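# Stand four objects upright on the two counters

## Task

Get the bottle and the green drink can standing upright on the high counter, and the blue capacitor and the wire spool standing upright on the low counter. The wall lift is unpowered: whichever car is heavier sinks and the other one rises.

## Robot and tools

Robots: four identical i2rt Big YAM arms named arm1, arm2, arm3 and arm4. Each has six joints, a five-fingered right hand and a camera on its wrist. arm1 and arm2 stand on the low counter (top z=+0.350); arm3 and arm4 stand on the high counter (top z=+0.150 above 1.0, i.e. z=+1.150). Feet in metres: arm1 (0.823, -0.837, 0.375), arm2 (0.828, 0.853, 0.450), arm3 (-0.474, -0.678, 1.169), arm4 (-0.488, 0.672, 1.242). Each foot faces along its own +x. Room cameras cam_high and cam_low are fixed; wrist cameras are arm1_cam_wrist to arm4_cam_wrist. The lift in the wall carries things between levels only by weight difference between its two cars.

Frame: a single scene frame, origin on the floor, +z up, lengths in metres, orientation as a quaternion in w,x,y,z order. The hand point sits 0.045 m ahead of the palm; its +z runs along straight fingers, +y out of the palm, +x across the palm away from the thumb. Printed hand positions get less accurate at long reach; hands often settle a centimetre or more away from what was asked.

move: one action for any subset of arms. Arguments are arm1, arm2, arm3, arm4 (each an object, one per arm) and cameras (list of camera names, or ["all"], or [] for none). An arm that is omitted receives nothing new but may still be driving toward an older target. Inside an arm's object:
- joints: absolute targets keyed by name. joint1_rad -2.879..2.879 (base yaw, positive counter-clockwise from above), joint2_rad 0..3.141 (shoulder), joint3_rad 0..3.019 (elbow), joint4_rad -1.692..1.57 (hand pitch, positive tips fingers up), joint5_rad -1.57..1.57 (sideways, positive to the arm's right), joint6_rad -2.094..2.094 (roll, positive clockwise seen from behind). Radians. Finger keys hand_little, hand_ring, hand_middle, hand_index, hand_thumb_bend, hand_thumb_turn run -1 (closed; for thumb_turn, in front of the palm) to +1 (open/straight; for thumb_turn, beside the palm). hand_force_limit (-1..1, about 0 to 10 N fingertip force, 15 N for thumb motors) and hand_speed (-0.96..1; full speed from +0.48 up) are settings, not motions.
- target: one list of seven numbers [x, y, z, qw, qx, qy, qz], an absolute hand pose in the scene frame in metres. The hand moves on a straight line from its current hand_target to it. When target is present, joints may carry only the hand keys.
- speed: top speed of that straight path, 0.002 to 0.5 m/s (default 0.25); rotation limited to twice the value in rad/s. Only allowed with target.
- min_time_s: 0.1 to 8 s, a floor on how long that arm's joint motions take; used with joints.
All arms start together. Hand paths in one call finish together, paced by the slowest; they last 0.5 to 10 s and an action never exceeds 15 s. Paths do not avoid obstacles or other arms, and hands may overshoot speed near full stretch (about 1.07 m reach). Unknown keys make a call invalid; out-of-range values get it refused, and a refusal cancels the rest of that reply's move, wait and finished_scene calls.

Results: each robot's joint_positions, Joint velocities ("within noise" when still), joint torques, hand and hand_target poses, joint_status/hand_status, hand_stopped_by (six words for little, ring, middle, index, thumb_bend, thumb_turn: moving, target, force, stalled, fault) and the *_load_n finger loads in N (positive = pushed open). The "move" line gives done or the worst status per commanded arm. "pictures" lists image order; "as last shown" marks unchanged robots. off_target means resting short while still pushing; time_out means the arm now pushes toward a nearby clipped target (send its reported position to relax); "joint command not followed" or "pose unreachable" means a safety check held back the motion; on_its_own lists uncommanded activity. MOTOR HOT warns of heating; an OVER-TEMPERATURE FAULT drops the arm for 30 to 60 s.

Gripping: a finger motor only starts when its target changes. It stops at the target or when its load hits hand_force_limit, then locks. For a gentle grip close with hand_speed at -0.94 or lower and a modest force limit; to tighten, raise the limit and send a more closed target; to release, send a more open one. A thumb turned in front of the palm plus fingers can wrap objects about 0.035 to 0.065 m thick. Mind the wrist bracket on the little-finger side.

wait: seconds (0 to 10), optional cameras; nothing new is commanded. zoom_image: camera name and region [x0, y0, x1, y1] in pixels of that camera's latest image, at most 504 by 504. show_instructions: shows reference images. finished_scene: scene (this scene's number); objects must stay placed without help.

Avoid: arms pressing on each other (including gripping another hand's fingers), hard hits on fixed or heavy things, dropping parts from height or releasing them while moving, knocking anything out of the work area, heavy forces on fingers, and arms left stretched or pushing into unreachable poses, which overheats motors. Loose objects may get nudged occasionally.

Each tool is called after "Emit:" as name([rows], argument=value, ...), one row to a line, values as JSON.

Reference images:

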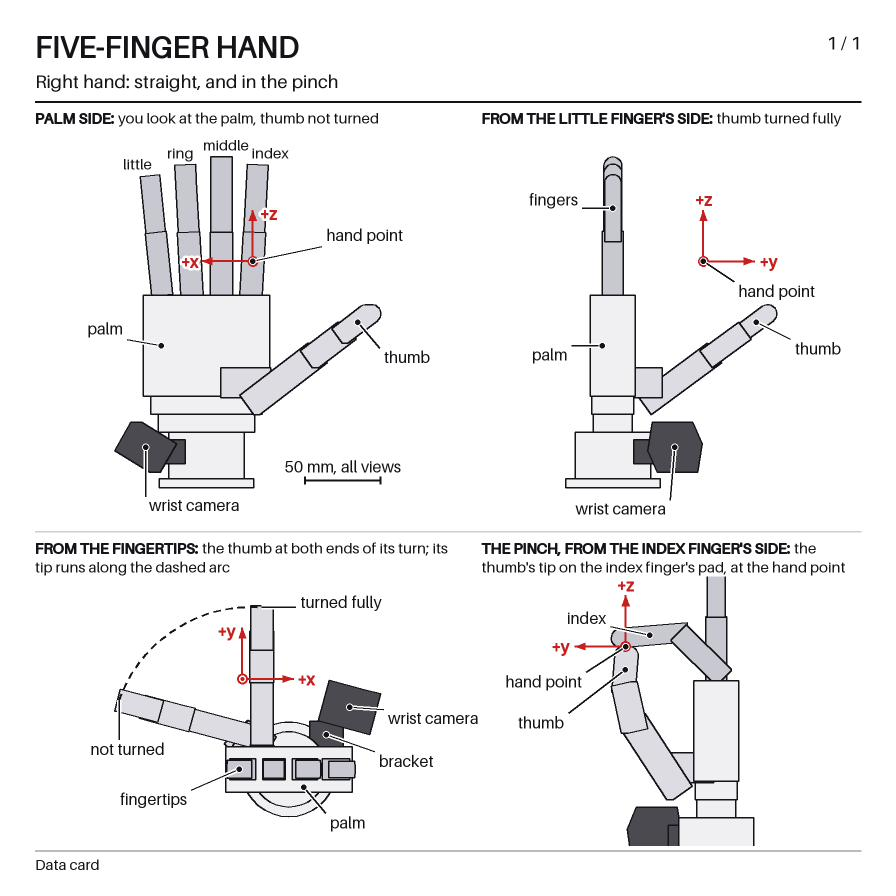

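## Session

Emit:
move()

Scene clock: 0.00 s.
Joint torques (N m): no reading
Motor temperatures (°C): arm1=[27 27 31 25 27 26] | arm2=[30 27 33 28 28 24] | arm3=[30 31 33 28 27 26] | arm4=[27 31 28 27 24 26]
Heat: arm1: hottest joint3_rad 31 °C; arm2: hottest joint3_rad 33 °C; arm3: hottest joint3_rad 33 °C; arm4: hottest joint2_rad 31 °C.
Joint velocities: within noise
arm1.joint_positions: joint1_rad=+0.988 joint2_rad=+0.582 joint3_rad=+1.349 joint4_rad=-1.536 joint5_rad=+0.000 joint6_rad=-1.200 hand_little=+1.000 hand_ring=+1.000 hand_middle=+1.000 hand_index=+1.000 hand_thumb_turn=+1.000 hand_thumb_bend=+1.000 hand_force_limit=+0.000 hand_speed=-0.800
arm1.joint_status: not commanded
arm1.hand_stopped_by: target,target,target,target,target,target
arm1.little_load_n: 0.0
arm1.ring_load_n: 0.0
arm1.middle_load_n: 0.0
arm1.index_load_n: 0.0
arm1.thumb_bend_load_n: 0.0
arm1.thumb_turn_load_n: 0.0
arm1.hand: x=+0.6734 y=-0.9469 z=+0.8109 quat_wxyz=(-0.306, -0.246, +0.889, -0.238) (m; scene frame)
arm1.hand_target: x=+0.6736 y=-0.9464 z=+0.8183 quat_wxyz=(-0.313, -0.244, +0.885, -0.243) (m; scene frame)
arm1.hand_status: not commanded
arm2.joint_positions: joint1_rad=-1.101 joint2_rad=+0.598 joint3_rad=+1.406 joint4_rad=-1.536 joint5_rad=+0.000 joint6_rad=-1.200 hand_little=+1.000 hand_ring=+1.000 hand_middle=+1.000 hand_index=+1.000 hand_thumb_turn=+1.000 hand_thumb_bend=+1.000 hand_force_limit=+0.000 hand_speed=-0.800
arm2.joint_status: not commanded
arm2.hand_stopped_by: target,target,target,target,target,target
arm2.little_load_n: 0.0
arm2.ring_load_n: 0.0
arm2.middle_load_n: 0.0
arm2.index_load_n: 0.0
arm2.thumb_bend_load_n: 0.0
arm2.thumb_turn_load_n: 0.0
arm2.hand: x=+0.7741 y=+1.0349 z=+0.9066 quat_wxyz=(+0.382, -0.590, -0.699, -0.128) (m; scene frame)
arm2.hand_target: x=+0.7741 y=+1.0350 z=+0.9176 quat_wxyz=(+0.394, -0.587, -0.695, -0.132) (m; scene frame)
arm2.hand_status: not commanded
arm3.joint_positions: joint1_rad=+0.870 joint2_rad=+0.624 joint3_rad=+1.368 joint4_rad=-1.536 joint5_rad=+0.000 joint6_rad=-1.200 hand_little=+1.000 hand_ring=+1.000 hand_middle=+1.000 hand_index=+1.000 hand_thumb_turn=+1.000 hand_thumb_bend=+1.000 hand_force_limit=+0.000 hand_speed=-0.800
arm3.joint_status: not commanded
arm3.hand_stopped_by: target,target,target,target,target,target
arm3.little_load_n: 0.0
arm3.ring_load_n: 0.0
arm3.middle_load_n: 0.0
arm3.index_load_n: 0.0
arm3.thumb_bend_load_n: 0.0
arm3.thumb_turn_load_n: 0.0
arm3.hand: x=-0.3177 y=-0.5658 z=+1.6084 quat_wxyz=(-0.220, +0.897, +0.225, +0.310) (m; scene frame)
arm3.hand_target: x=-0.3177 y=-0.5658 z=+1.6175 quat_wxyz=(-0.227, +0.893, +0.224, +0.319) (m; scene frame)
arm3.hand_status: not commanded
arm4.joint_positions: joint1_rad=+1.070 joint2_rad=+0.629 joint3_rad=+1.436 joint4_rad=-1.536 joint5_rad=+0.000 joint6_rad=-1.200 hand_little=+1.000 hand_ring=+1.000 hand_middle=+1.000 hand_index=+1.000 hand_thumb_turn=+1.000 hand_thumb_bend=+1.000 hand_force_limit=+0.000 hand_speed=-0.800
arm4.joint_status: not commanded
arm4.hand_stopped_by: target,target,target,target,target,target
arm4.little_load_n: 0.0
arm4.ring_load_n: 0.0
arm4.middle_load_n: 0.0
arm4.index_load_n: 0.0
arm4.thumb_bend_load_n: 0.0
arm4.thumb_turn_load_n: 0.0
arm4.hand: x=-0.3660 y=+0.8166 z=+1.7111 quat_wxyz=(-0.275, +0.851, +0.327, +0.305) (m; scene frame)
arm4.hand_target: x=-0.3663 y=+0.8159 z=+1.7202 quat_wxyz=(-0.282, +0.847, +0.325, +0.313) (m; scene frame)
arm4.hand_status: not commanded
pictures: arm1_cam_wrist, arm2_cam_wrist, arm3_cam_wrist, arm4_cam_wrist, cam_high, cam_low
camera_calibration:
arm1_cam_wrist: T_world_to_cam=[[-0.777588, 0.621325, -0.0965021, 1.19074], [0.623929, 0.743438, -0.240856, 0.475117], [-0.0779066, -0.247497, -0.965751, 0.715132], [0, 0, 0, 1]] pos_world=[0.685182, -0.916066, 0.919984]
arm2_cam_wrist: T_world_to_cam=[[0.899769, 0.426587, -0.0918664, -1.05583], [0.390995, -0.881621, -0.264325, 0.845334], [-0.193749, 0.201912, -0.960048, 0.925359], [0, 0, 0, 1]] pos_world=[0.798766, 1.00883, 1.01484]
arm3_cam_wrist: T_world_to_cam=[[0.698897, -0.708347, -0.0989336, -0.0142124], [-0.702546, -0.653984, -0.280596, -0.138136], [0.134058, 0.265613, -0.954714, 1.84228], [0, 0, 0, 1]] pos_world=[-0.334086, -0.589739, 1.71868]
arm4_cam_wrist: T_world_to_cam=[[0.844085, -0.522614, -0.119982, 0.945419], [-0.535211, -0.807496, -0.247989, 0.882588], [0.0327176, 0.27354, -0.961304, 1.55118], [0, 0, 0, 1]] pos_world=[-0.376393, 0.782468, 1.82346]

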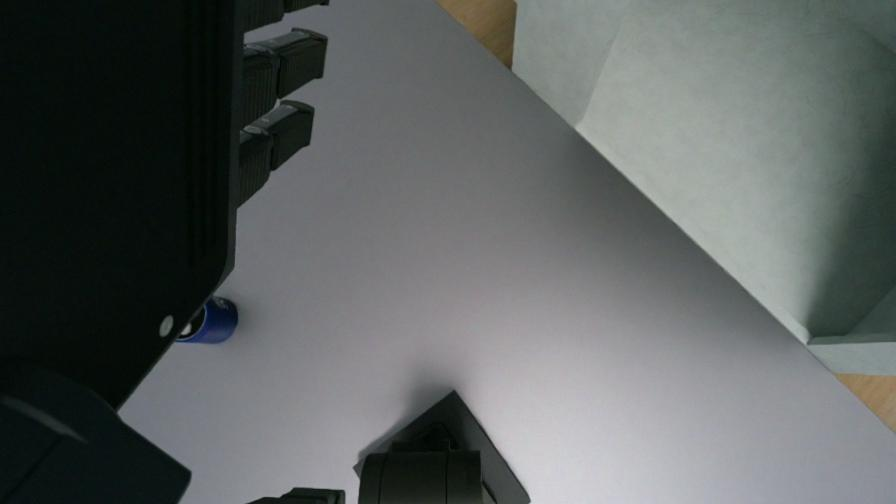

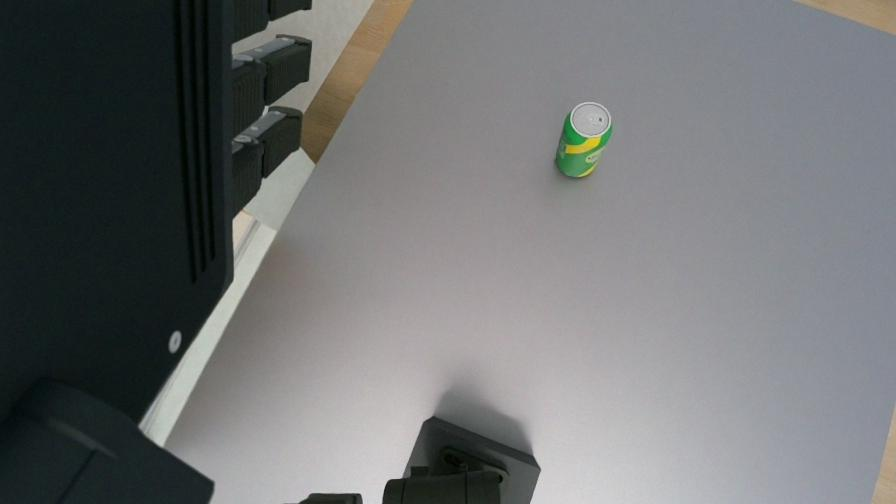

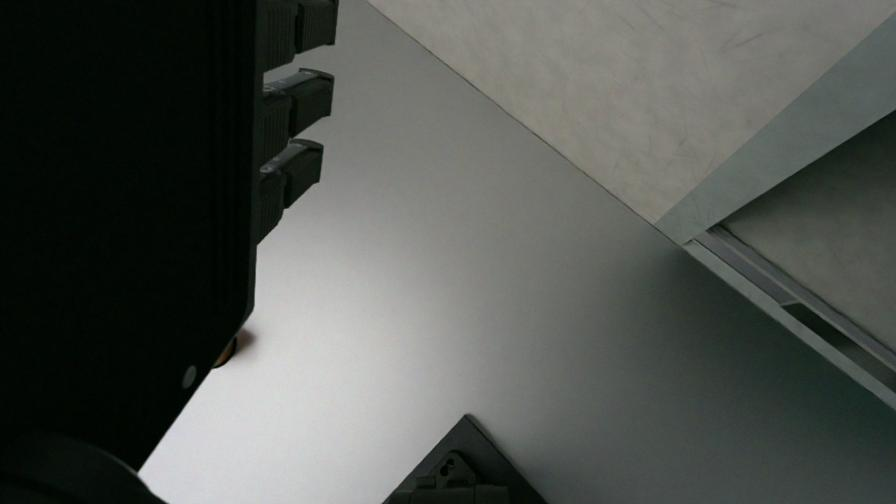

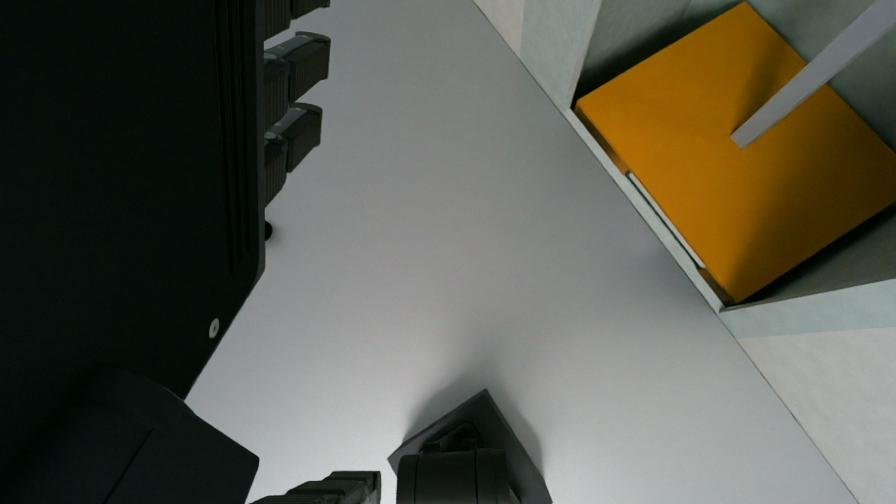

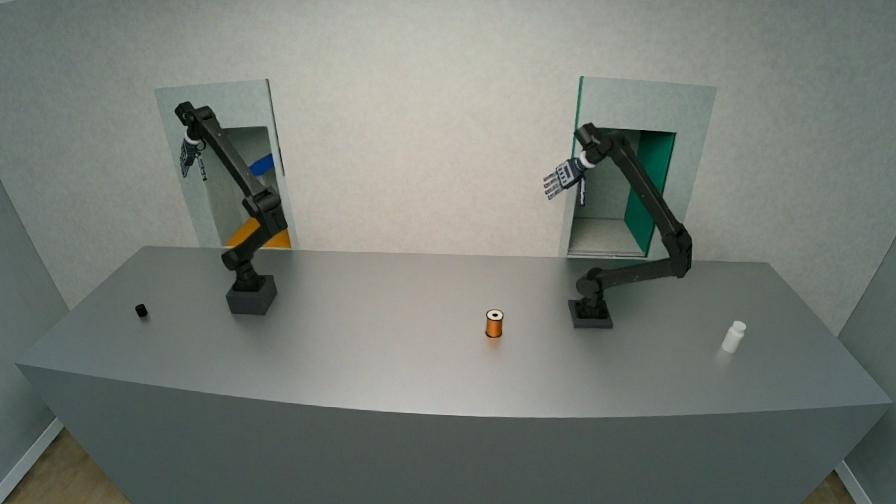

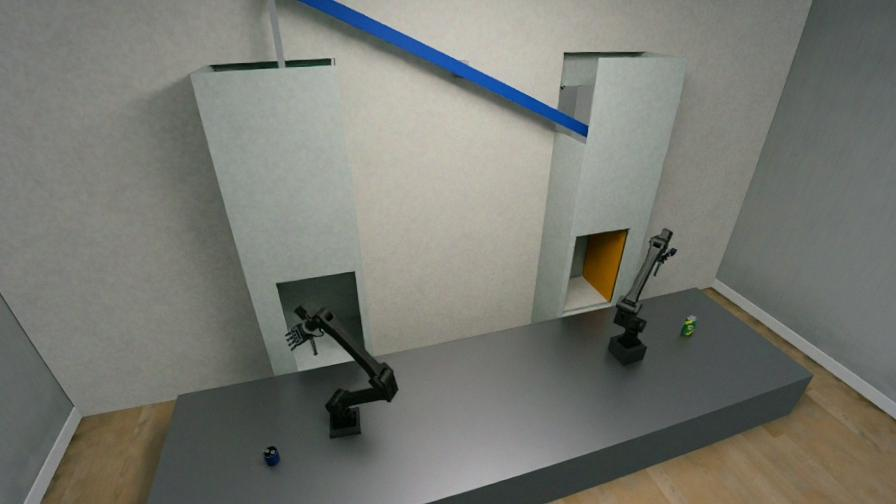

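Emit:
zoom_image(camera="cam_low", region=[540, 210, 720, 360])

Emit:
zoom_image(camera="cam_low", region=[240, 260, 400, 480])

Emit:
zoom_image(camera="cam_high", region=[460, 280, 530, 350])

Emit:
zoom_image(camera="cam_high", region=[540, 110, 760, 370])

Emit:
zoom_image(camera="cam_high", region=[110, 280, 180, 340])

Emit:
zoom_image(camera="arm2_cam_wrist", region=[530, 80, 640, 200])

Scaled by 2.800 from the camera's 896x504 image, which has a finer 1280x720 frame.

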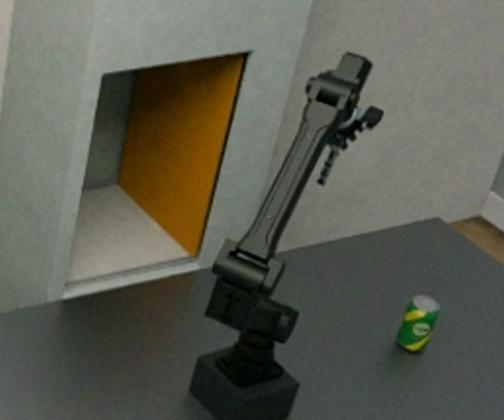

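Scaled by 2.291 from the camera's 896x504 image, which has a finer 1280x720 frame.

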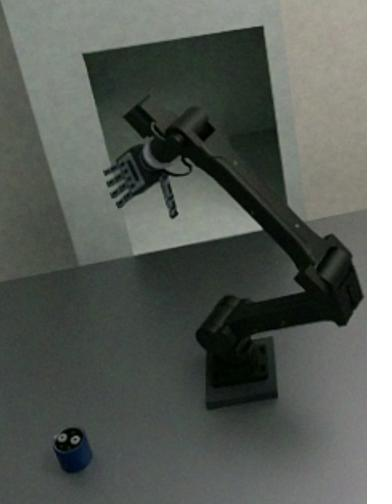

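Scaled by 7.200 from the camera's 896x504 image, which has a finer 1280x720 frame.

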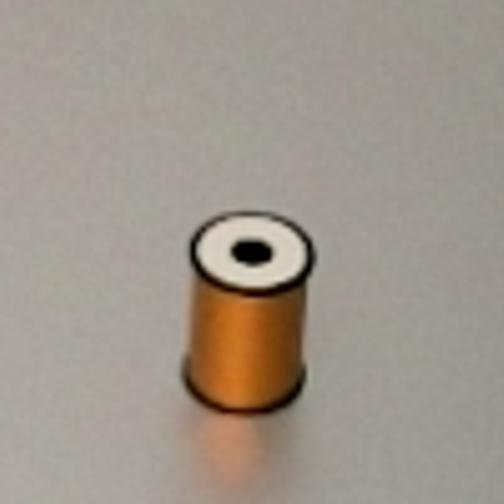

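Scaled by 1.938 from the camera's 896x504 image, which has a finer 1280x720 frame.

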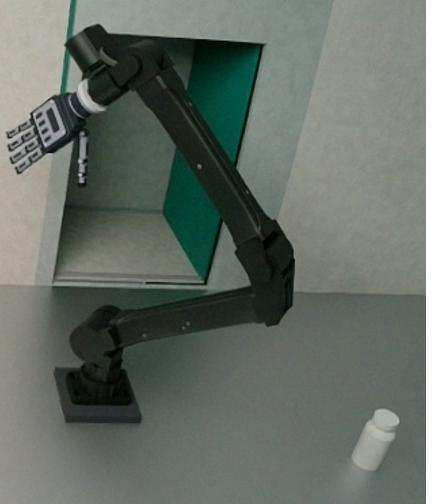

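Scaled by 7.200 from the camera's 896x504 image, which has a finer 1280x720 frame.

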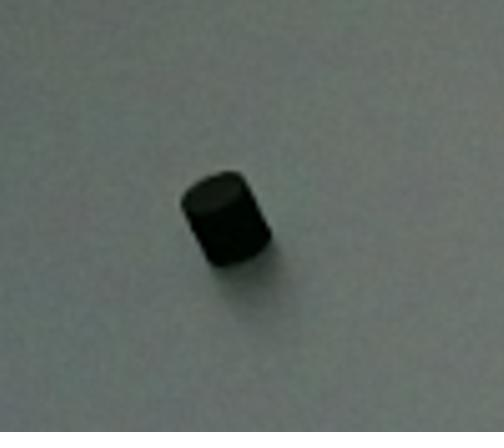

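Scaled by 4.200 from the camera's 896x504 image, which has a finer 1280x720 frame.

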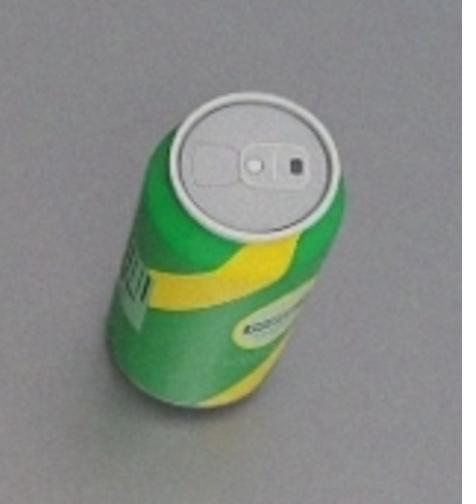

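Emit:
move(arm1={"joints": {"joint4_rad": -0.9, "joint6_rad": -1.57, "hand_speed": 0.0, "hand_thumb_turn": -1}}, arm4={"joints": {"joint4_rad": -0.9, "joint6_rad": -1.57, "hand_speed": 0.0, "hand_thumb_turn": -1}}, arm3={"joints": {"joint1_rad": 2.2, "joint4_rad": -0.9, "joint6_rad": -1.57, "hand_speed": 0.0, "hand_thumb_turn": -1}}, arm2={"joints": {"joint1_rad": -1.57, "joint4_rad": -0.9, "joint6_rad": -1.57, "hand_speed": 0.0, "hand_thumb_turn": -1}})

Emit:
move(arm3={"target": [-0.643, -0.454, 1.34, 0.3706, -0.6294, -0.4830, -0.4830]}, arm2={"target": [0.816, 1.215, 0.48, 0.4798, -0.5146, -0.5520, -0.4474]}, cameras=["arm2_cam_wrist", "arm3_cam_wrist", "cam_high"])

Scene clock: 74.77 s.
Joint torques (N m): arm1=[-0.73 2.9 9.24 2.17 -0.06 -0.18] | arm2=[-0.32 1.2 8.75 3.23 0 -0.17] | arm3=[0.32 1.03 10.41 3.3 0.08 -0.19] | arm4=[-0.09 2.55 10.84 2.78 -0.03 -0.25]
Motor temperatures (°C): arm1=[27 27 34 25 27 26] | arm2=[30 27 40 28 28 24] | arm3=[30 31 38 28 27 26] | arm4=[27 31 33 27 24 26]
Heat: arm1: hottest joint3_rad 34 °C; arm2: hottest joint3_rad 40 °C; arm3: hottest joint3_rad 38 °C; arm4: hottest joint3_rad 33 °C.
move: arm1 done; arm2 done; arm3 done; arm4 done
Joint velocities: within noise
arm1.joint_positions: joint1_rad=+0.988 joint2_rad=+0.582 joint3_rad=+1.349 joint4_rad=-0.916 joint5_rad=+0.000 joint6_rad=-1.558 hand_little=+1.000 hand_ring=+1.000 hand_middle=+1.000 hand_index=+1.000 hand_thumb_turn=-1.000 hand_thumb_bend=+1.000 hand_force_limit=+0.000 hand_speed=+0.000
arm1.joint_status: all done
arm1.hand_stopped_by: target,target,target,target,target,target
arm1.little_load_n: 0.0
arm1.ring_load_n: 0.0
arm1.middle_load_n: 0.0
arm1.index_load_n: 0.0
arm1.thumb_bend_load_n: 0.0
arm1.thumb_turn_load_n: 0.0
arm1.hand: x=+0.5966 y=-1.0190 z=+0.9619 quat_wxyz=(-0.579, -0.327, +0.685, -0.296) (m; scene frame)
arm1.hand_target: x=+0.5977 y=-1.0167 z=+0.9755 quat_wxyz=(-0.592, -0.327, +0.674, -0.298) (m; scene frame)
arm1.hand_status: not commanded
arm2.joint_positions: joint1_rad=-1.558 joint2_rad=+0.598 joint3_rad=+1.406 joint4_rad=-0.923 joint5_rad=+0.000 joint6_rad=-1.560 hand_little=+1.000 hand_ring=+1.000 hand_middle=+1.000 hand_index=+1.000 hand_thumb_turn=-1.000 hand_thumb_bend=+1.000 hand_force_limit=+0.000 hand_speed=+0.000
arm2.joint_status: all done
arm2.hand_stopped_by: target,target,target,target,target,target
arm2.little_load_n: 0.0
arm2.ring_load_n: 0.0
arm2.middle_load_n: 0.0
arm2.index_load_n: 0.0
arm2.thumb_bend_load_n: 0.0
arm2.thumb_turn_load_n: 0.0
arm2.hand: x=+0.8635 y=+1.1396 z=+1.0594 quat_wxyz=(+0.487, -0.511, -0.551, -0.444) (m; scene frame)
arm2.hand_target: x=+0.8671 y=+1.1359 z=+1.0784 quat_wxyz=(+0.495, -0.501, -0.539, -0.461) (m; scene frame)
arm2.hand_status: not commanded
arm3.joint_positions: joint1_rad=+2.193 joint2_rad=+0.624 joint3_rad=+1.368 joint4_rad=-0.921 joint5_rad=-0.001 joint6_rad=-1.561 hand_little=+1.000 hand_ring=+1.000 hand_middle=+1.000 hand_index=+1.000 hand_thumb_turn=-1.000 hand_thumb_bend=+1.000 hand_force_limit=+0.000 hand_speed=+0.000
arm3.joint_status: all done
arm3.hand_stopped_by: target,target,target,target,target,target
arm3.little_load_n: 0.0
arm3.ring_load_n: 0.0
arm3.middle_load_n: 0.0
arm3.index_load_n: 0.0
arm3.thumb_bend_load_n: 0.0
arm3.thumb_turn_load_n: 0.0
arm3.hand: x=-0.5950 y=-0.4044 z=+1.7567 quat_wxyz=(-0.571, +0.355, +0.679, +0.293) (m; scene frame)
arm3.hand_target: x=-0.5953 y=-0.4069 z=+1.7733 quat_wxyz=(-0.585, +0.344, +0.670, +0.301) (m; scene frame)
arm3.hand_status: not commanded
arm4.joint_positions: joint1_rad=+1.070 joint2_rad=+0.629 joint3_rad=+1.436 joint4_rad=-0.919 joint5_rad=+0.000 joint6_rad=-1.557 hand_little=+1.000 hand_ring=+1.000 hand_middle=+1.000 hand_index=+1.000 hand_thumb_turn=-1.000 hand_thumb_bend=+1.000 hand_force_limit=+0.000 hand_speed=+0.000
arm4.joint_status: all done
arm4.hand_stopped_by: target,target,target,target,target,target
arm4.little_load_n: 0.0
arm4.ring_load_n: 0.0
arm4.middle_load_n: 0.0
arm4.index_load_n: 0.0
arm4.thumb_bend_load_n: 0.0
arm4.thumb_turn_load_n: 0.0
arm4.hand: x=-0.3100 y=+0.8959 z=+1.8665 quat_wxyz=(-0.353, +0.636, +0.387, +0.567) (m; scene frame)
arm4.hand_target: x=-0.3112 y=+0.8925 z=+1.8827 quat_wxyz=(-0.357, +0.622, +0.384, +0.582) (m; scene frame)
arm4.hand_status: not commanded
pictures: none

Scene clock: 79.33 s.
Joint torques (N m): arm1=[-0.73 2.9 9.25 2.17 -0.07 -0.18] | arm2=[1.32 -4.78 1.21 3.23 0.16 -0.16] | arm3=[0.15 -4.07 11.55 -0.46 0.89 0.03] | arm4=[0.21 2.32 10.8 2.73 -0.03 -0.24]
Motor temperatures (°C): arm1=[27 27 35 25 27 26] | arm2=[30 27 40 28 28 24] | arm3=[30 31 38 28 27 26] | arm4=[27 31 33 27 24 26]
Heat: arm1: hottest joint3_rad 35 °C; arm2: hottest joint3_rad 40 °C; arm3: hottest joint3_rad 38 °C; arm4: hottest joint3_rad 33 °C.
move: arm2 off_target; arm3 off_target
Joint velocities: within noise
arm1, arm4: as last shown
arm2.joint_positions: joint1_rad=-1.317 joint2_rad=+1.768 joint3_rad=+0.046 joint4_rad=+1.537 joint5_rad=+0.265 joint6_rad=-1.511 hand_little=+1.000 hand_ring=+1.000 hand_middle=+1.000 hand_index=+1.000 hand_thumb_turn=-1.000 hand_thumb_bend=+1.000 hand_force_limit=+0.000 hand_speed=+0.000
arm2.joint_status: not commanded
arm2.hand_stopped_by: target,target,target,target,target,target
arm2.little_load_n: 0.0
arm2.ring_load_n: 0.0
arm2.middle_load_n: 0.5
arm2.index_load_n: 0.0
arm2.thumb_bend_load_n: 0.0
arm2.thumb_turn_load_n: 0.0
arm2.hand: x=+0.8211 y=+1.2102 z=+0.4761 quat_wxyz=(+0.464, -0.533, -0.559, -0.435) (m; scene frame)
arm2.hand_target: x=+0.8159 y=+1.2152 z=+0.4807 quat_wxyz=(+0.471, -0.524, -0.557, -0.439) (m; scene frame)
arm2.hand_status: off_target (0.008 m and 3.3 deg from the pose sent, 0.586 m and 1.0 deg at the start; a joint's target at an end of its range on 40 of 137 steps)
arm3.joint_positions: joint1_rad=+2.887 joint2_rad=+1.191 joint3_rad=+0.674 joint4_rad=-1.125 joint5_rad=+1.293 joint6_rad=+0.052 hand_little=+1.000 hand_ring=+1.000 hand_middle=+1.000 hand_index=+1.000 hand_thumb_turn=-1.000 hand_thumb_bend=+1.000 hand_force_limit=+0.000 hand_speed=+0.000
arm3.joint_status: not commanded
arm3.hand_stopped_by: target,target,target,target,target,target
arm3.little_load_n: 0.0
arm3.ring_load_n: 0.0
arm3.middle_load_n: 0.0
arm3.index_load_n: 0.0
arm3.thumb_bend_load_n: 0.0
arm3.thumb_turn_load_n: 0.0
arm3.hand: x=-0.6276 y=-0.4530 z=+1.3327 quat_wxyz=(-0.357, +0.632, +0.486, +0.487) (m; scene frame)
arm3.hand_target: x=-0.6419 y=-0.4513 z=+1.3397 quat_wxyz=(-0.364, +0.636, +0.483, +0.479) (m; scene frame)
arm3.hand_status: off_target (0.017 m and 1.7 deg from the pose sent, 0.422 m and 50.4 deg at the start; a joint's target at an end of its range on 53 of 137 steps)
arm4.thumb_turn_load_n: 0.5
pictures: arm2_cam_wrist, arm3_cam_wrist, cam_high
camera_calibration:
arm2_cam_wrist: T_world_to_cam=[[0.970065, 0.0849474, 0.227504, -1.00869], [0.225309, -0.664368, -0.712637, 0.954318], [0.0906095, 0.742563, -0.663619, -0.543127], [0, 0, 0, 1]] pos_world=[0.812691, 1.12301, 0.549134]
arm3_cam_wrist: T_world_to_cam=[[0.949514, -0.190773, 0.249058, 0.182939], [0.0357058, -0.722999, -0.689926, 0.618115], [0.311688, 0.663986, -0.679686, 1.51604], [0, 0, 0, 1]] pos_world=[-0.668303, -0.524832, 1.41132]

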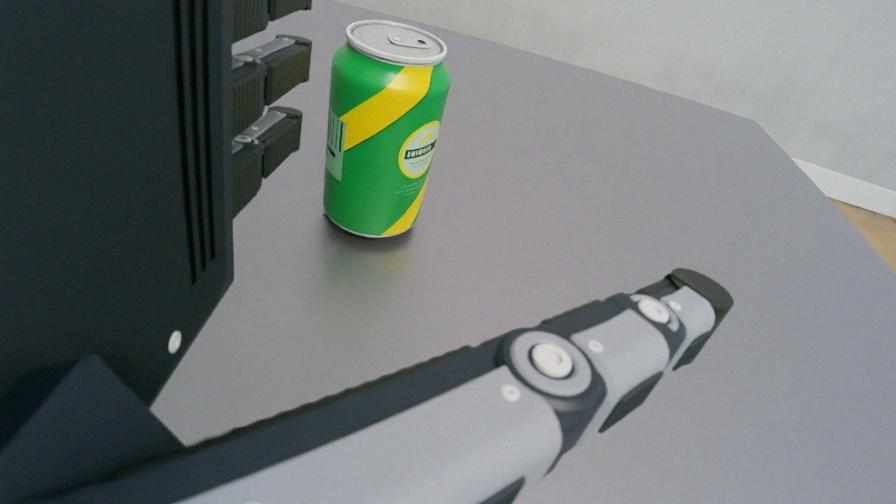

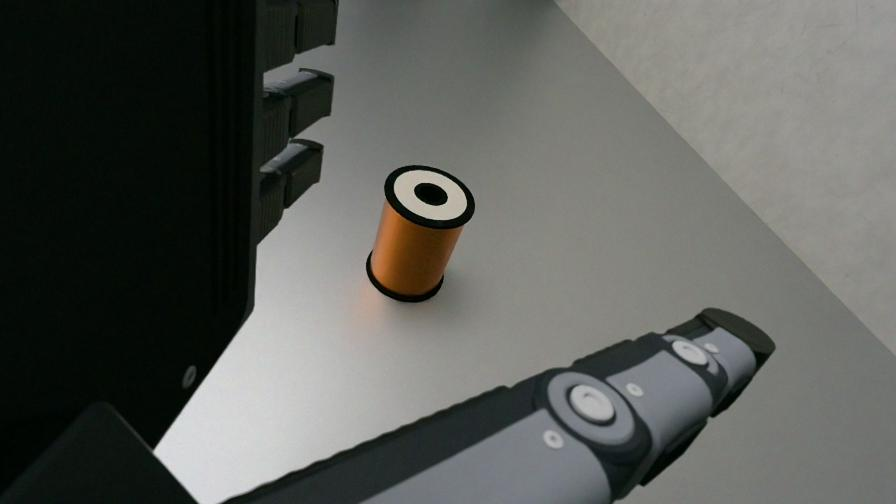

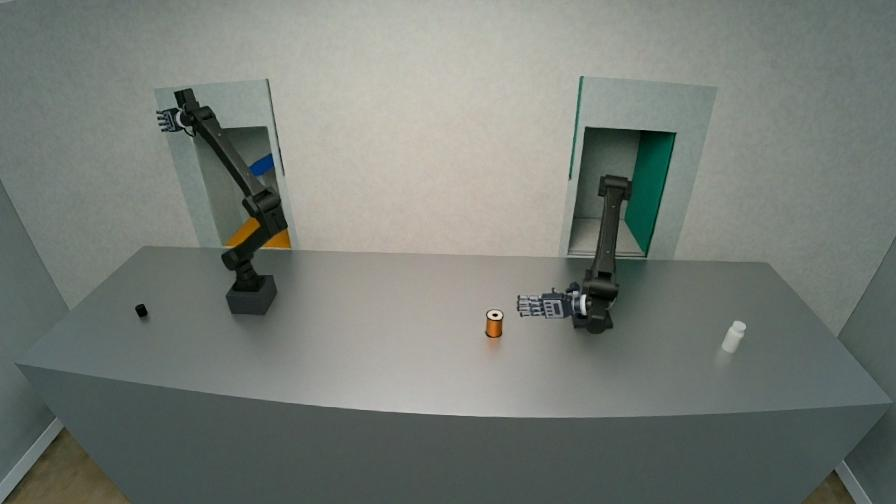

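Emit:
move(arm3={"joints": {"joint2_rad": 0.55}, "min_time_s": 1.5}, arm2={"target": [0.806, 1.22, 0.40, 0.4798, -0.5146, -0.5520, -0.4474], "speed": 0.15})

Emit:
move(arm3={"joints": {"joint1_rad": 2.42, "joint3_rad": 0.5, "joint4_rad": 0.0, "joint5_rad": 0.7, "joint6_rad": -1.35}, "min_time_s": 2}, arm2={"target": [0.790, 1.353, 0.393, 0.4798, -0.5146, -0.5520, -0.4474], "speed": 0.1}, cameras=["arm2_cam_wrist", "arm3_cam_wrist"])

Scene clock: 177.90 s.
Joint torques (N m): arm1=[-0.73 2.84 9.25 2.17 -0.07 -0.18] | arm2=[1.55 -6.53 -0.23 3.04 0.22 0.02] | arm3=[0.5 -0.38 13.46 0.49 0.83 0.02] | arm4=[0.21 2.2 10.76 2.74 -0.04 -0.24]
Motor temperatures (°C): arm1=[27 27 36 25 27 26] | arm2=[30 28 34 29 28 24] | arm3=[30 31 44 28 29 26] | arm4=[27 30 36 27 24 27]
Heat: arm1: hottest joint3_rad 36 °C; arm2: hottest joint3_rad 34 °C; arm3: hottest joint3_rad 44 °C; arm4: hottest joint3_rad 36 °C.
move: arm2 off_target; arm3 done
Joint velocities: within noise
arm1, arm4: as last shown
arm2.joint_positions: joint1_rad=-1.264 joint2_rad=+2.049 joint3_rad=+0.156 joint4_rad=+1.540 joint5_rad=+0.348 joint6_rad=-1.448 hand_little=+1.000 hand_ring=+1.000 hand_middle=+1.000 hand_index=+1.000 hand_thumb_turn=-1.000 hand_thumb_bend=+1.000 hand_force_limit=+0.000 hand_speed=+0.000
arm2.joint_status: not commanded
arm2.hand_stopped_by: target,target,target,target,target,target
arm2.little_load_n: 0.0
arm2.ring_load_n: 0.0
arm2.middle_load_n: 0.0
arm2.index_load_n: 0.0
arm2.thumb_bend_load_n: 0.0
arm2.thumb_turn_load_n: 0.0
arm2.hand: x=+0.8116 y=+1.2168 z=+0.3996 quat_wxyz=(+0.407, -0.575, -0.583, -0.406) (m; scene frame)
arm2.hand_target: x=+0.8058 y=+1.2203 z=+0.4006 quat_wxyz=(+0.418, -0.572, -0.578, -0.405) (m; scene frame)
arm2.hand_status: off_target (0.006 m and 12.3 deg from the pose sent, 0.078 m and 3.3 deg at the start; a joint's target at an end of its range on 58 of 58 steps)
arm3.joint_positions: joint1_rad=+2.887 joint2_rad=+0.557 joint3_rad=+0.674 joint4_rad=-1.126 joint5_rad=+1.291 joint6_rad=+0.054 hand_little=+1.000 hand_ring=+1.000 hand_middle=+1.000 hand_index=+1.000 hand_thumb_turn=-1.000 hand_thumb_bend=+1.000 hand_force_limit=+0.000 hand_speed=+0.000
arm3.joint_status: all done
arm3.hand_stopped_by: target,target,target,target,target,target
arm3.little_load_n: 0.0
arm3.ring_load_n: 0.0
arm3.middle_load_n: 0.0
arm3.index_load_n: 0.0
arm3.thumb_bend_load_n: 0.5
arm3.thumb_turn_load_n: 0.0
arm3.hand: x=-0.5746 y=-0.4677 z=+1.4357 quat_wxyz=(-0.537, +0.718, +0.316, +0.310) (m; scene frame)
arm3.hand_target: x=-0.5786 y=-0.4681 z=+1.4524 quat_wxyz=(-0.548, +0.722, +0.304, +0.294) (m; scene frame)
arm3.hand_status: not commanded
pictures: none

Scene clock: 180.73 s.
Joint torques (N m): arm1=[-0.79 2.84 9.26 2.15 -0.07 -0.18] | arm2=[-0.15 -9 1.37 3.11 -0.08 -0.16] | arm3=[-0.67 -1.2 10.63 3.03 0.02 -0.17] | arm4=[0.03 2.26 10.78 2.7 -0.04 -0.26]
Motor temperatures (°C): arm1=[27 27 36 25 27 26] | arm2=[30 28 33 29 28 24] | arm3=[30 31 44 28 29 26] | arm4=[27 30 36 27 24 27]
Heat: arm1: hottest joint3_rad 36 °C; arm2: hottest joint3_rad 33 °C; arm3: hottest joint3_rad 44 °C; arm4: hottest joint3_rad 36 °C.
move: arm2 done; arm3 done
Joint velocities: within noise
arm1, arm4: as last shown
arm1.thumb_turn_load_n: 0.5
arm2.joint_positions: joint1_rad=-1.359 joint2_rad=+2.183 joint3_rad=+0.482 joint4_rad=+1.540 joint5_rad=+0.205 joint6_rad=-1.529 hand_little=+1.000 hand_ring=+1.000 hand_middle=+1.000 hand_index=+1.000 hand_thumb_turn=-1.000 hand_thumb_bend=+1.000 hand_force_limit=+0.000 hand_speed=+0.000
arm2.joint_status: not commanded
arm2.hand_stopped_by: target,target,target,target,target,target
arm2.little_load_n: 0.0
arm2.ring_load_n: 0.0
arm2.middle_load_n: 0.0
arm2.index_load_n: 0.0
arm2.thumb_bend_load_n: 0.0
arm2.thumb_turn_load_n: 0.0
arm2.hand: x=+0.7856 y=+1.3485 z=+0.3912 quat_wxyz=(+0.473, -0.522, -0.560, -0.436) (m; scene frame)
arm2.hand_target: x=+0.7899 y=+1.3531 z=+0.3932 quat_wxyz=(+0.475, -0.519, -0.555, -0.444) (m; scene frame)
arm2.hand_status: done (0.007 m and 2.0 deg from the pose sent, 0.138 m and 12.3 deg at the start; a joint's target at an end of its range on 84 of 85 steps)
arm3.joint_positions: joint1_rad=+2.427 joint2_rad=+0.557 joint3_rad=+0.502 joint4_rad=-0.020 joint5_rad=+0.703 joint6_rad=-1.341 hand_little=+1.000 hand_ring=+1.000 hand_middle=+1.000 hand_index=+1.000 hand_thumb_turn=-1.000 hand_thumb_bend=+1.000 hand_force_limit=+0.000 hand_speed=+0.000
arm3.joint_status: all done
arm3.hand_stopped_by: target,target,target,target,target,target
arm3.little_load_n: 0.0
arm3.ring_load_n: 0.0
arm3.middle_load_n: 0.0
arm3.index_load_n: 0.0
arm3.thumb_bend_load_n: 0.0
arm3.thumb_turn_load_n: 0.0
arm3.hand: x=-0.5920 y=-0.3544 z=+1.4791 quat_wxyz=(-0.558, +0.523, +0.504, +0.401) (m; scene frame)
arm3.hand_target: x=-0.5899 y=-0.3537 z=+1.4842 quat_wxyz=(-0.564, +0.520, +0.497, +0.404) (m; scene frame)
arm3.hand_status: not commanded
arm4.middle_load_n: 0.5
pictures: arm2_cam_wrist, arm3_cam_wrist
camera_calibration:
arm2_cam_wrist: T_world_to_cam=[[0.968034, 0.099477, 0.230249, -0.985811], [0.238911, -0.645198, -0.7257, 0.962343], [0.0763656, 0.757512, -0.64834, -0.713866], [0, 0, 0, 1]] pos_world=[0.778899, 1.25973, 0.462526]
arm3_cam_wrist: T_world_to_cam=[[0.985711, 0.156984, 0.0610685, 0.554262], [0.133305, -0.505384, -0.852535, 1.16447], [-0.102972, 0.848494, -0.51909, 1.12139], [0, 0, 0, 1]] pos_world=[-0.586101, -0.450003, 1.54101]

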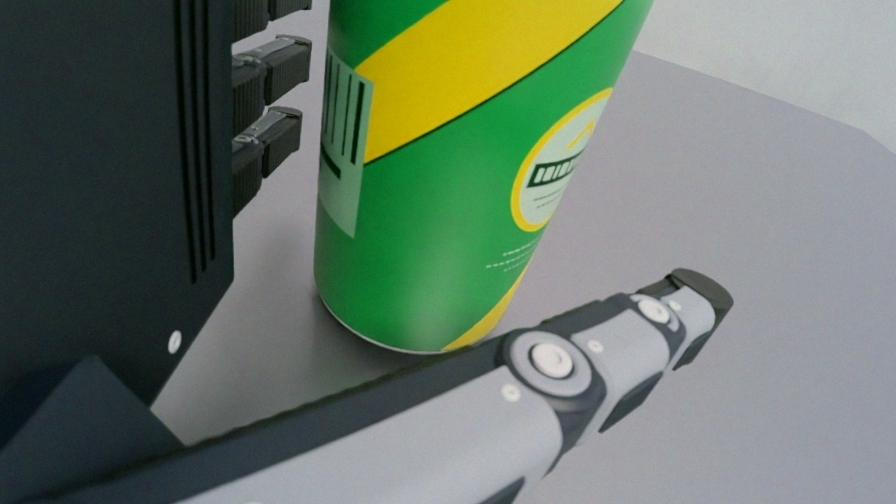

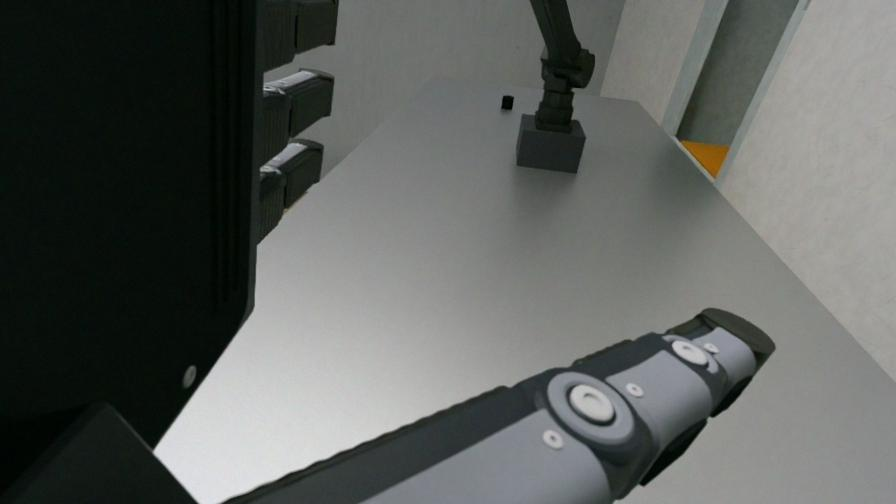

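Emit:
move(arm3={"target": [-0.577, -0.307, 1.31, 0.4914, -0.5001, -0.5652, -0.4347], "speed": 0.15}, arm2={"joints": {"hand_speed": -0.6, "hand_index": 0.6, "hand_middle": 0.6, "hand_ring": 0.6, "hand_thumb_bend": 0.65}}, cameras=["arm2_cam_wrist", "arm3_cam_wrist"])

Scene clock: 208.17 s.
Joint torques (N m): arm1=[-0.73 2.84 9.25 2.18 -0.07 -0.18] | arm2=[-0.15 -9.29 1.35 3.15 0.02 -0.17] | arm3=[-0.85 -2.2 7.75 3.02 0.06 -0.2] | arm4=[0.09 2.49 10.76 2.77 -0.03 -0.25]
Motor temperatures (°C): arm1=[27 27 36 25 27 26] | arm2=[30 28 33 29 28 24] | arm3=[30 31 45 28 28 26] | arm4=[26 30 36 27 24 27]
Heat: arm1: hottest joint3_rad 36 °C; arm2: hottest joint3_rad 33 °C; arm3: hottest joint3_rad 45 °C; arm4: hottest joint3_rad 36 °C.
move: arm2 done; arm3 done
Joint velocities: within noise
arm1, arm4: as last shown
arm2.joint_positions: joint1_rad=-1.359 joint2_rad=+2.183 joint3_rad=+0.482 joint4_rad=+1.540 joint5_rad=+0.202 joint6_rad=-1.530 hand_little=+1.000 hand_ring=+0.600 hand_middle=+0.600 hand_index=+0.600 hand_thumb_turn=-1.000 hand_thumb_bend=+0.650 hand_force_limit=+0.000 hand_speed=-0.600
arm2.joint_status: all done
arm2.hand_stopped_by: target,target,target,target,target,target
arm2.little_load_n: 0.0
arm2.ring_load_n: 0.0
arm2.middle_load_n: 0.0
arm2.index_load_n: 0.0
arm2.thumb_bend_load_n: 0.0
arm2.thumb_turn_load_n: 0.0
arm2.hand: x=+0.7850 y=+1.3488 z=+0.3913 quat_wxyz=(+0.474, -0.522, -0.560, -0.435) (m; scene frame)
arm2.hand_target: x=+0.7899 y=+1.3531 z=+0.3932 quat_wxyz=(+0.475, -0.519, -0.555, -0.444) (m; scene frame)
arm2.hand_status: not commanded
arm3.joint_positions: joint1_rad=+2.254 joint2_rad=+1.049 joint3_rad=+0.228 joint4_rad=+0.651 joint5_rad=+0.544 joint6_rad=-1.473 hand_little=+1.000 hand_ring=+1.000 hand_middle=+1.000 hand_index=+1.000 hand_thumb_turn=-1.000 hand_thumb_bend=+1.000 hand_force_limit=+0.000 hand_speed=+0.000
arm3.joint_status: not commanded
arm3.hand_stopped_by: target,target,target,target,target,target
arm3.little_load_n: 0.0
arm3.ring_load_n: 0.0
arm3.middle_load_n: 0.0
arm3.index_load_n: 0.0
arm3.thumb_bend_load_n: 0.0
arm3.thumb_turn_load_n: 0.0
arm3.hand: x=-0.5787 y=-0.3086 z=+1.3112 quat_wxyz=(-0.493, +0.502, +0.565, +0.431) (m; scene frame)
arm3.hand_target: x=-0.5770 y=-0.3071 z=+1.3099 quat_wxyz=(-0.491, +0.500, +0.565, +0.435) (m; scene frame)
arm3.hand_status: done (0.003 m and 0.5 deg from the pose sent, 0.176 m and 11.3 deg at the start)
arm4.middle_load_n: 0.0
arm4.index_load_n: 0.5
arm4.thumb_turn_load_n: 0.0
pictures: arm2_cam_wrist, arm3_cam_wrist
camera_calibration:
arm2_cam_wrist: T_world_to_cam=[[0.967807, 0.10198, 0.23011, -0.988454], [0.240494, -0.644383, -0.725901, 0.960378], [0.0742516, 0.757872, -0.648164, -0.712885], [0, 0, 0, 1]] pos_world=[0.7786, 1.25993, 0.462526]
arm3_cam_wrist: T_world_to_cam=[[0.959484, 0.165239, 0.228222, 0.312349], [0.281756, -0.557718, -0.780746, 1.01849], [-0.00172603, 0.813416, -0.581679, 1.12663], [0, 0, 0, 1]] pos_world=[-0.584716, -0.399998, 1.37924]

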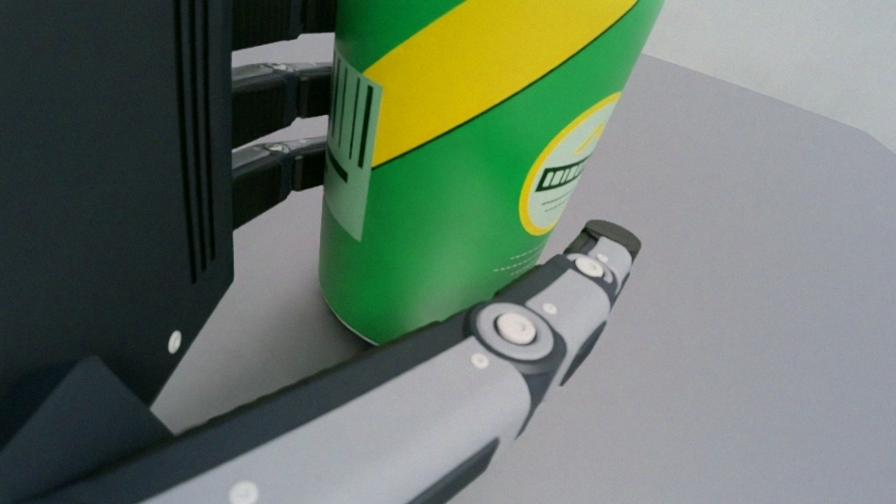

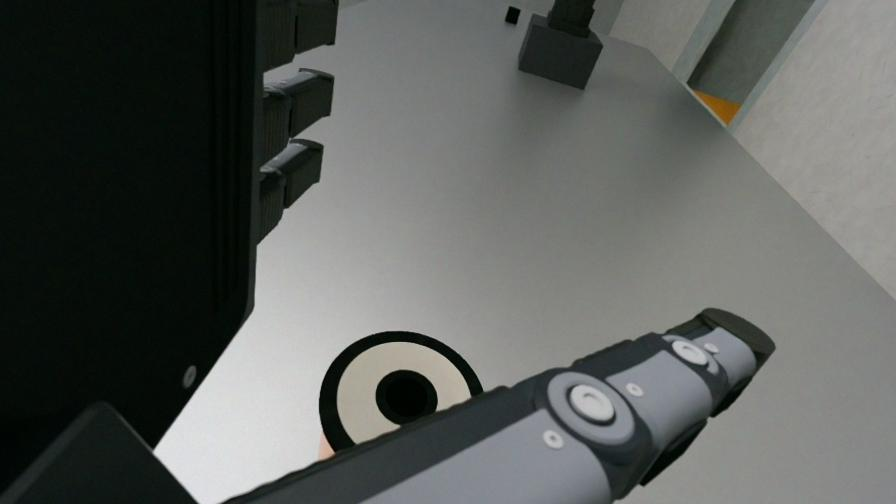

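Emit:
move(arm3={"target": [-0.575, -0.305, 1.192, 0.4914, -0.5001, -0.5652, -0.4347], "speed": 0.1}, arm2={"joints": {"hand_speed": -0.94, "hand_force_limit": -0.5, "hand_index": -0.5, "hand_middle": -0.5, "hand_ring": -0.5, "hand_thumb_bend": -0.5}}, cameras=["arm2_cam_wrist", "arm3_cam_wrist"])

Scene clock: 226.97 s.
Joint torques (N m): arm1=[-0.73 2.78 9.25 2.17 -0.06 -0.18] | arm2=[-0.26 -9.29 1.32 3.12 0.1 -0.16] | arm3=[-0.85 -6.18 1.68 3.08 0.1 -0.18] | arm4=[0.09 2.32 10.8 2.78 -0.04 -0.26]
Motor temperatures (°C): arm1=[27 27 36 25 27 26] | arm2=[30 28 33 29 28 24] | arm3=[30 31 42 29 28 26] | arm4=[26 30 36 27 24 27]
Heat: arm1: hottest joint3_rad 36 °C; arm2: hottest joint3_rad 33 °C; arm3: hottest joint3_rad 42 °C; arm4: hottest joint3_rad 36 °C.
move: arm2 off_target; arm3 done
Joint velocities: within noise
arm1, arm4: as last shown
arm2.joint_positions: joint1_rad=-1.359 joint2_rad=+2.184 joint3_rad=+0.482 joint4_rad=+1.540 joint5_rad=+0.200 joint6_rad=-1.530 hand_little=+1.000 hand_ring=+0.370 hand_middle=+0.421 hand_index=+0.471 hand_thumb_turn=-1.000 hand_thumb_bend=+0.581 hand_force_limit=-0.500 hand_speed=-0.940
arm2.joint_status: hand_ring off_target (ended at +0.370, target -0.500); hand_middle off_target (ended at +0.421, target -0.500); hand_index off_target (ended at +0.471, target -0.500); hand_thumb_bend off_target (ended at +0.581, target -0.500); the others done
arm2.hand_stopped_by: target,force,force,force,force,target
arm2.little_load_n: 0.0
arm2.ring_load_n: 3.0
arm2.middle_load_n: 2.0
arm2.index_load_n: 0.5
arm2.thumb_bend_load_n: 6.5
arm2.thumb_turn_load_n: 1.0
arm2.hand: x=+0.7846 y=+1.3488 z=+0.3909 quat_wxyz=(+0.474, -0.521, -0.561, -0.435) (m; scene frame)
arm2.hand_target: x=+0.7899 y=+1.3531 z=+0.3933 quat_wxyz=(+0.475, -0.519, -0.555, -0.444) (m; scene frame)
arm2.hand_status: not commanded
arm3.joint_positions: joint1_rad=+2.242 joint2_rad=+1.854 joint3_rad=+0.170 joint4_rad=+1.507 joint5_rad=+0.532 joint6_rad=-1.476 hand_little=+1.000 hand_ring=+1.000 hand_middle=+1.000 hand_index=+1.000 hand_thumb_turn=-1.000 hand_thumb_bend=+1.000 hand_force_limit=+0.000 hand_speed=+0.000
arm3.joint_status: not commanded
arm3.hand_stopped_by: target,target,target,target,target,target
arm3.little_load_n: 0.0
arm3.ring_load_n: 0.0
arm3.middle_load_n: 0.0
arm3.index_load_n: 0.0
arm3.thumb_bend_load_n: 0.0
arm3.thumb_turn_load_n: 0.0
arm3.hand: x=-0.5748 y=-0.3090 z=+1.1921 quat_wxyz=(-0.490, +0.502, +0.568, +0.431) (m; scene frame)
arm3.hand_target: x=-0.5749 y=-0.3051 z=+1.1920 quat_wxyz=(-0.491, +0.500, +0.565, +0.435) (m; scene frame)
arm3.hand_status: done (0.004 m and 0.6 deg from the pose sent, 0.119 m and 0.5 deg at the start)
arm4.index_load_n: 0.0
pictures: arm2_cam_wrist, arm3_cam_wrist
camera_calibration:
arm2_cam_wrist: T_world_to_cam=[[0.967513, 0.104426, 0.230249, -0.991109], [0.242165, -0.644415, -0.725318, 0.958676], [0.0726337, 0.757512, -0.648768, -0.711072], [0, 0, 0, 1]] pos_world=[0.778401, 1.25993, 0.462227]
arm3_cam_wrist: T_world_to_cam=[[0.95818, 0.167284, 0.232181, 0.33105], [0.286166, -0.562548, -0.77566, 0.919036], [0.000857873, 0.809664, -0.586893, 1.06417], [0, 0, 0, 1]] pos_world=[-0.581115, -0.399997, 1.26055]

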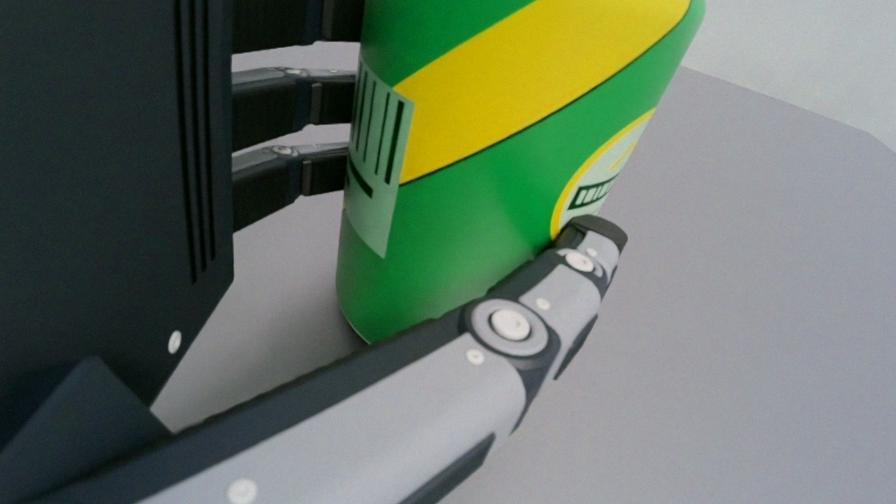

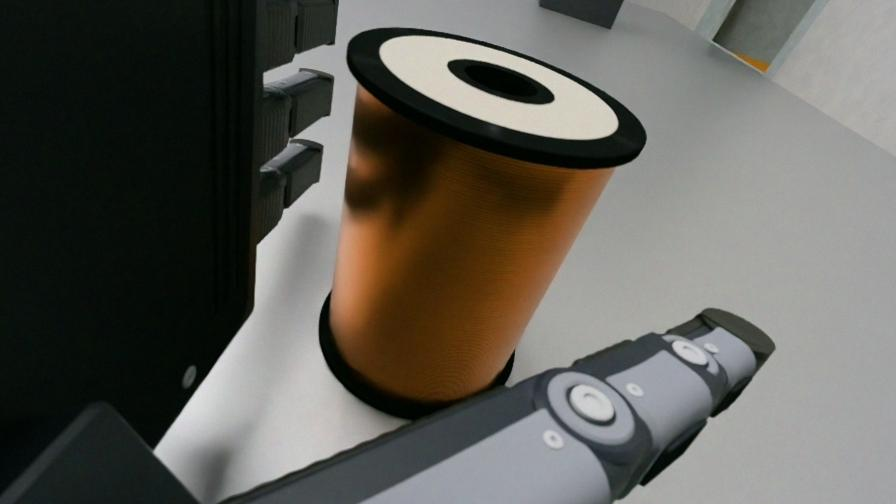

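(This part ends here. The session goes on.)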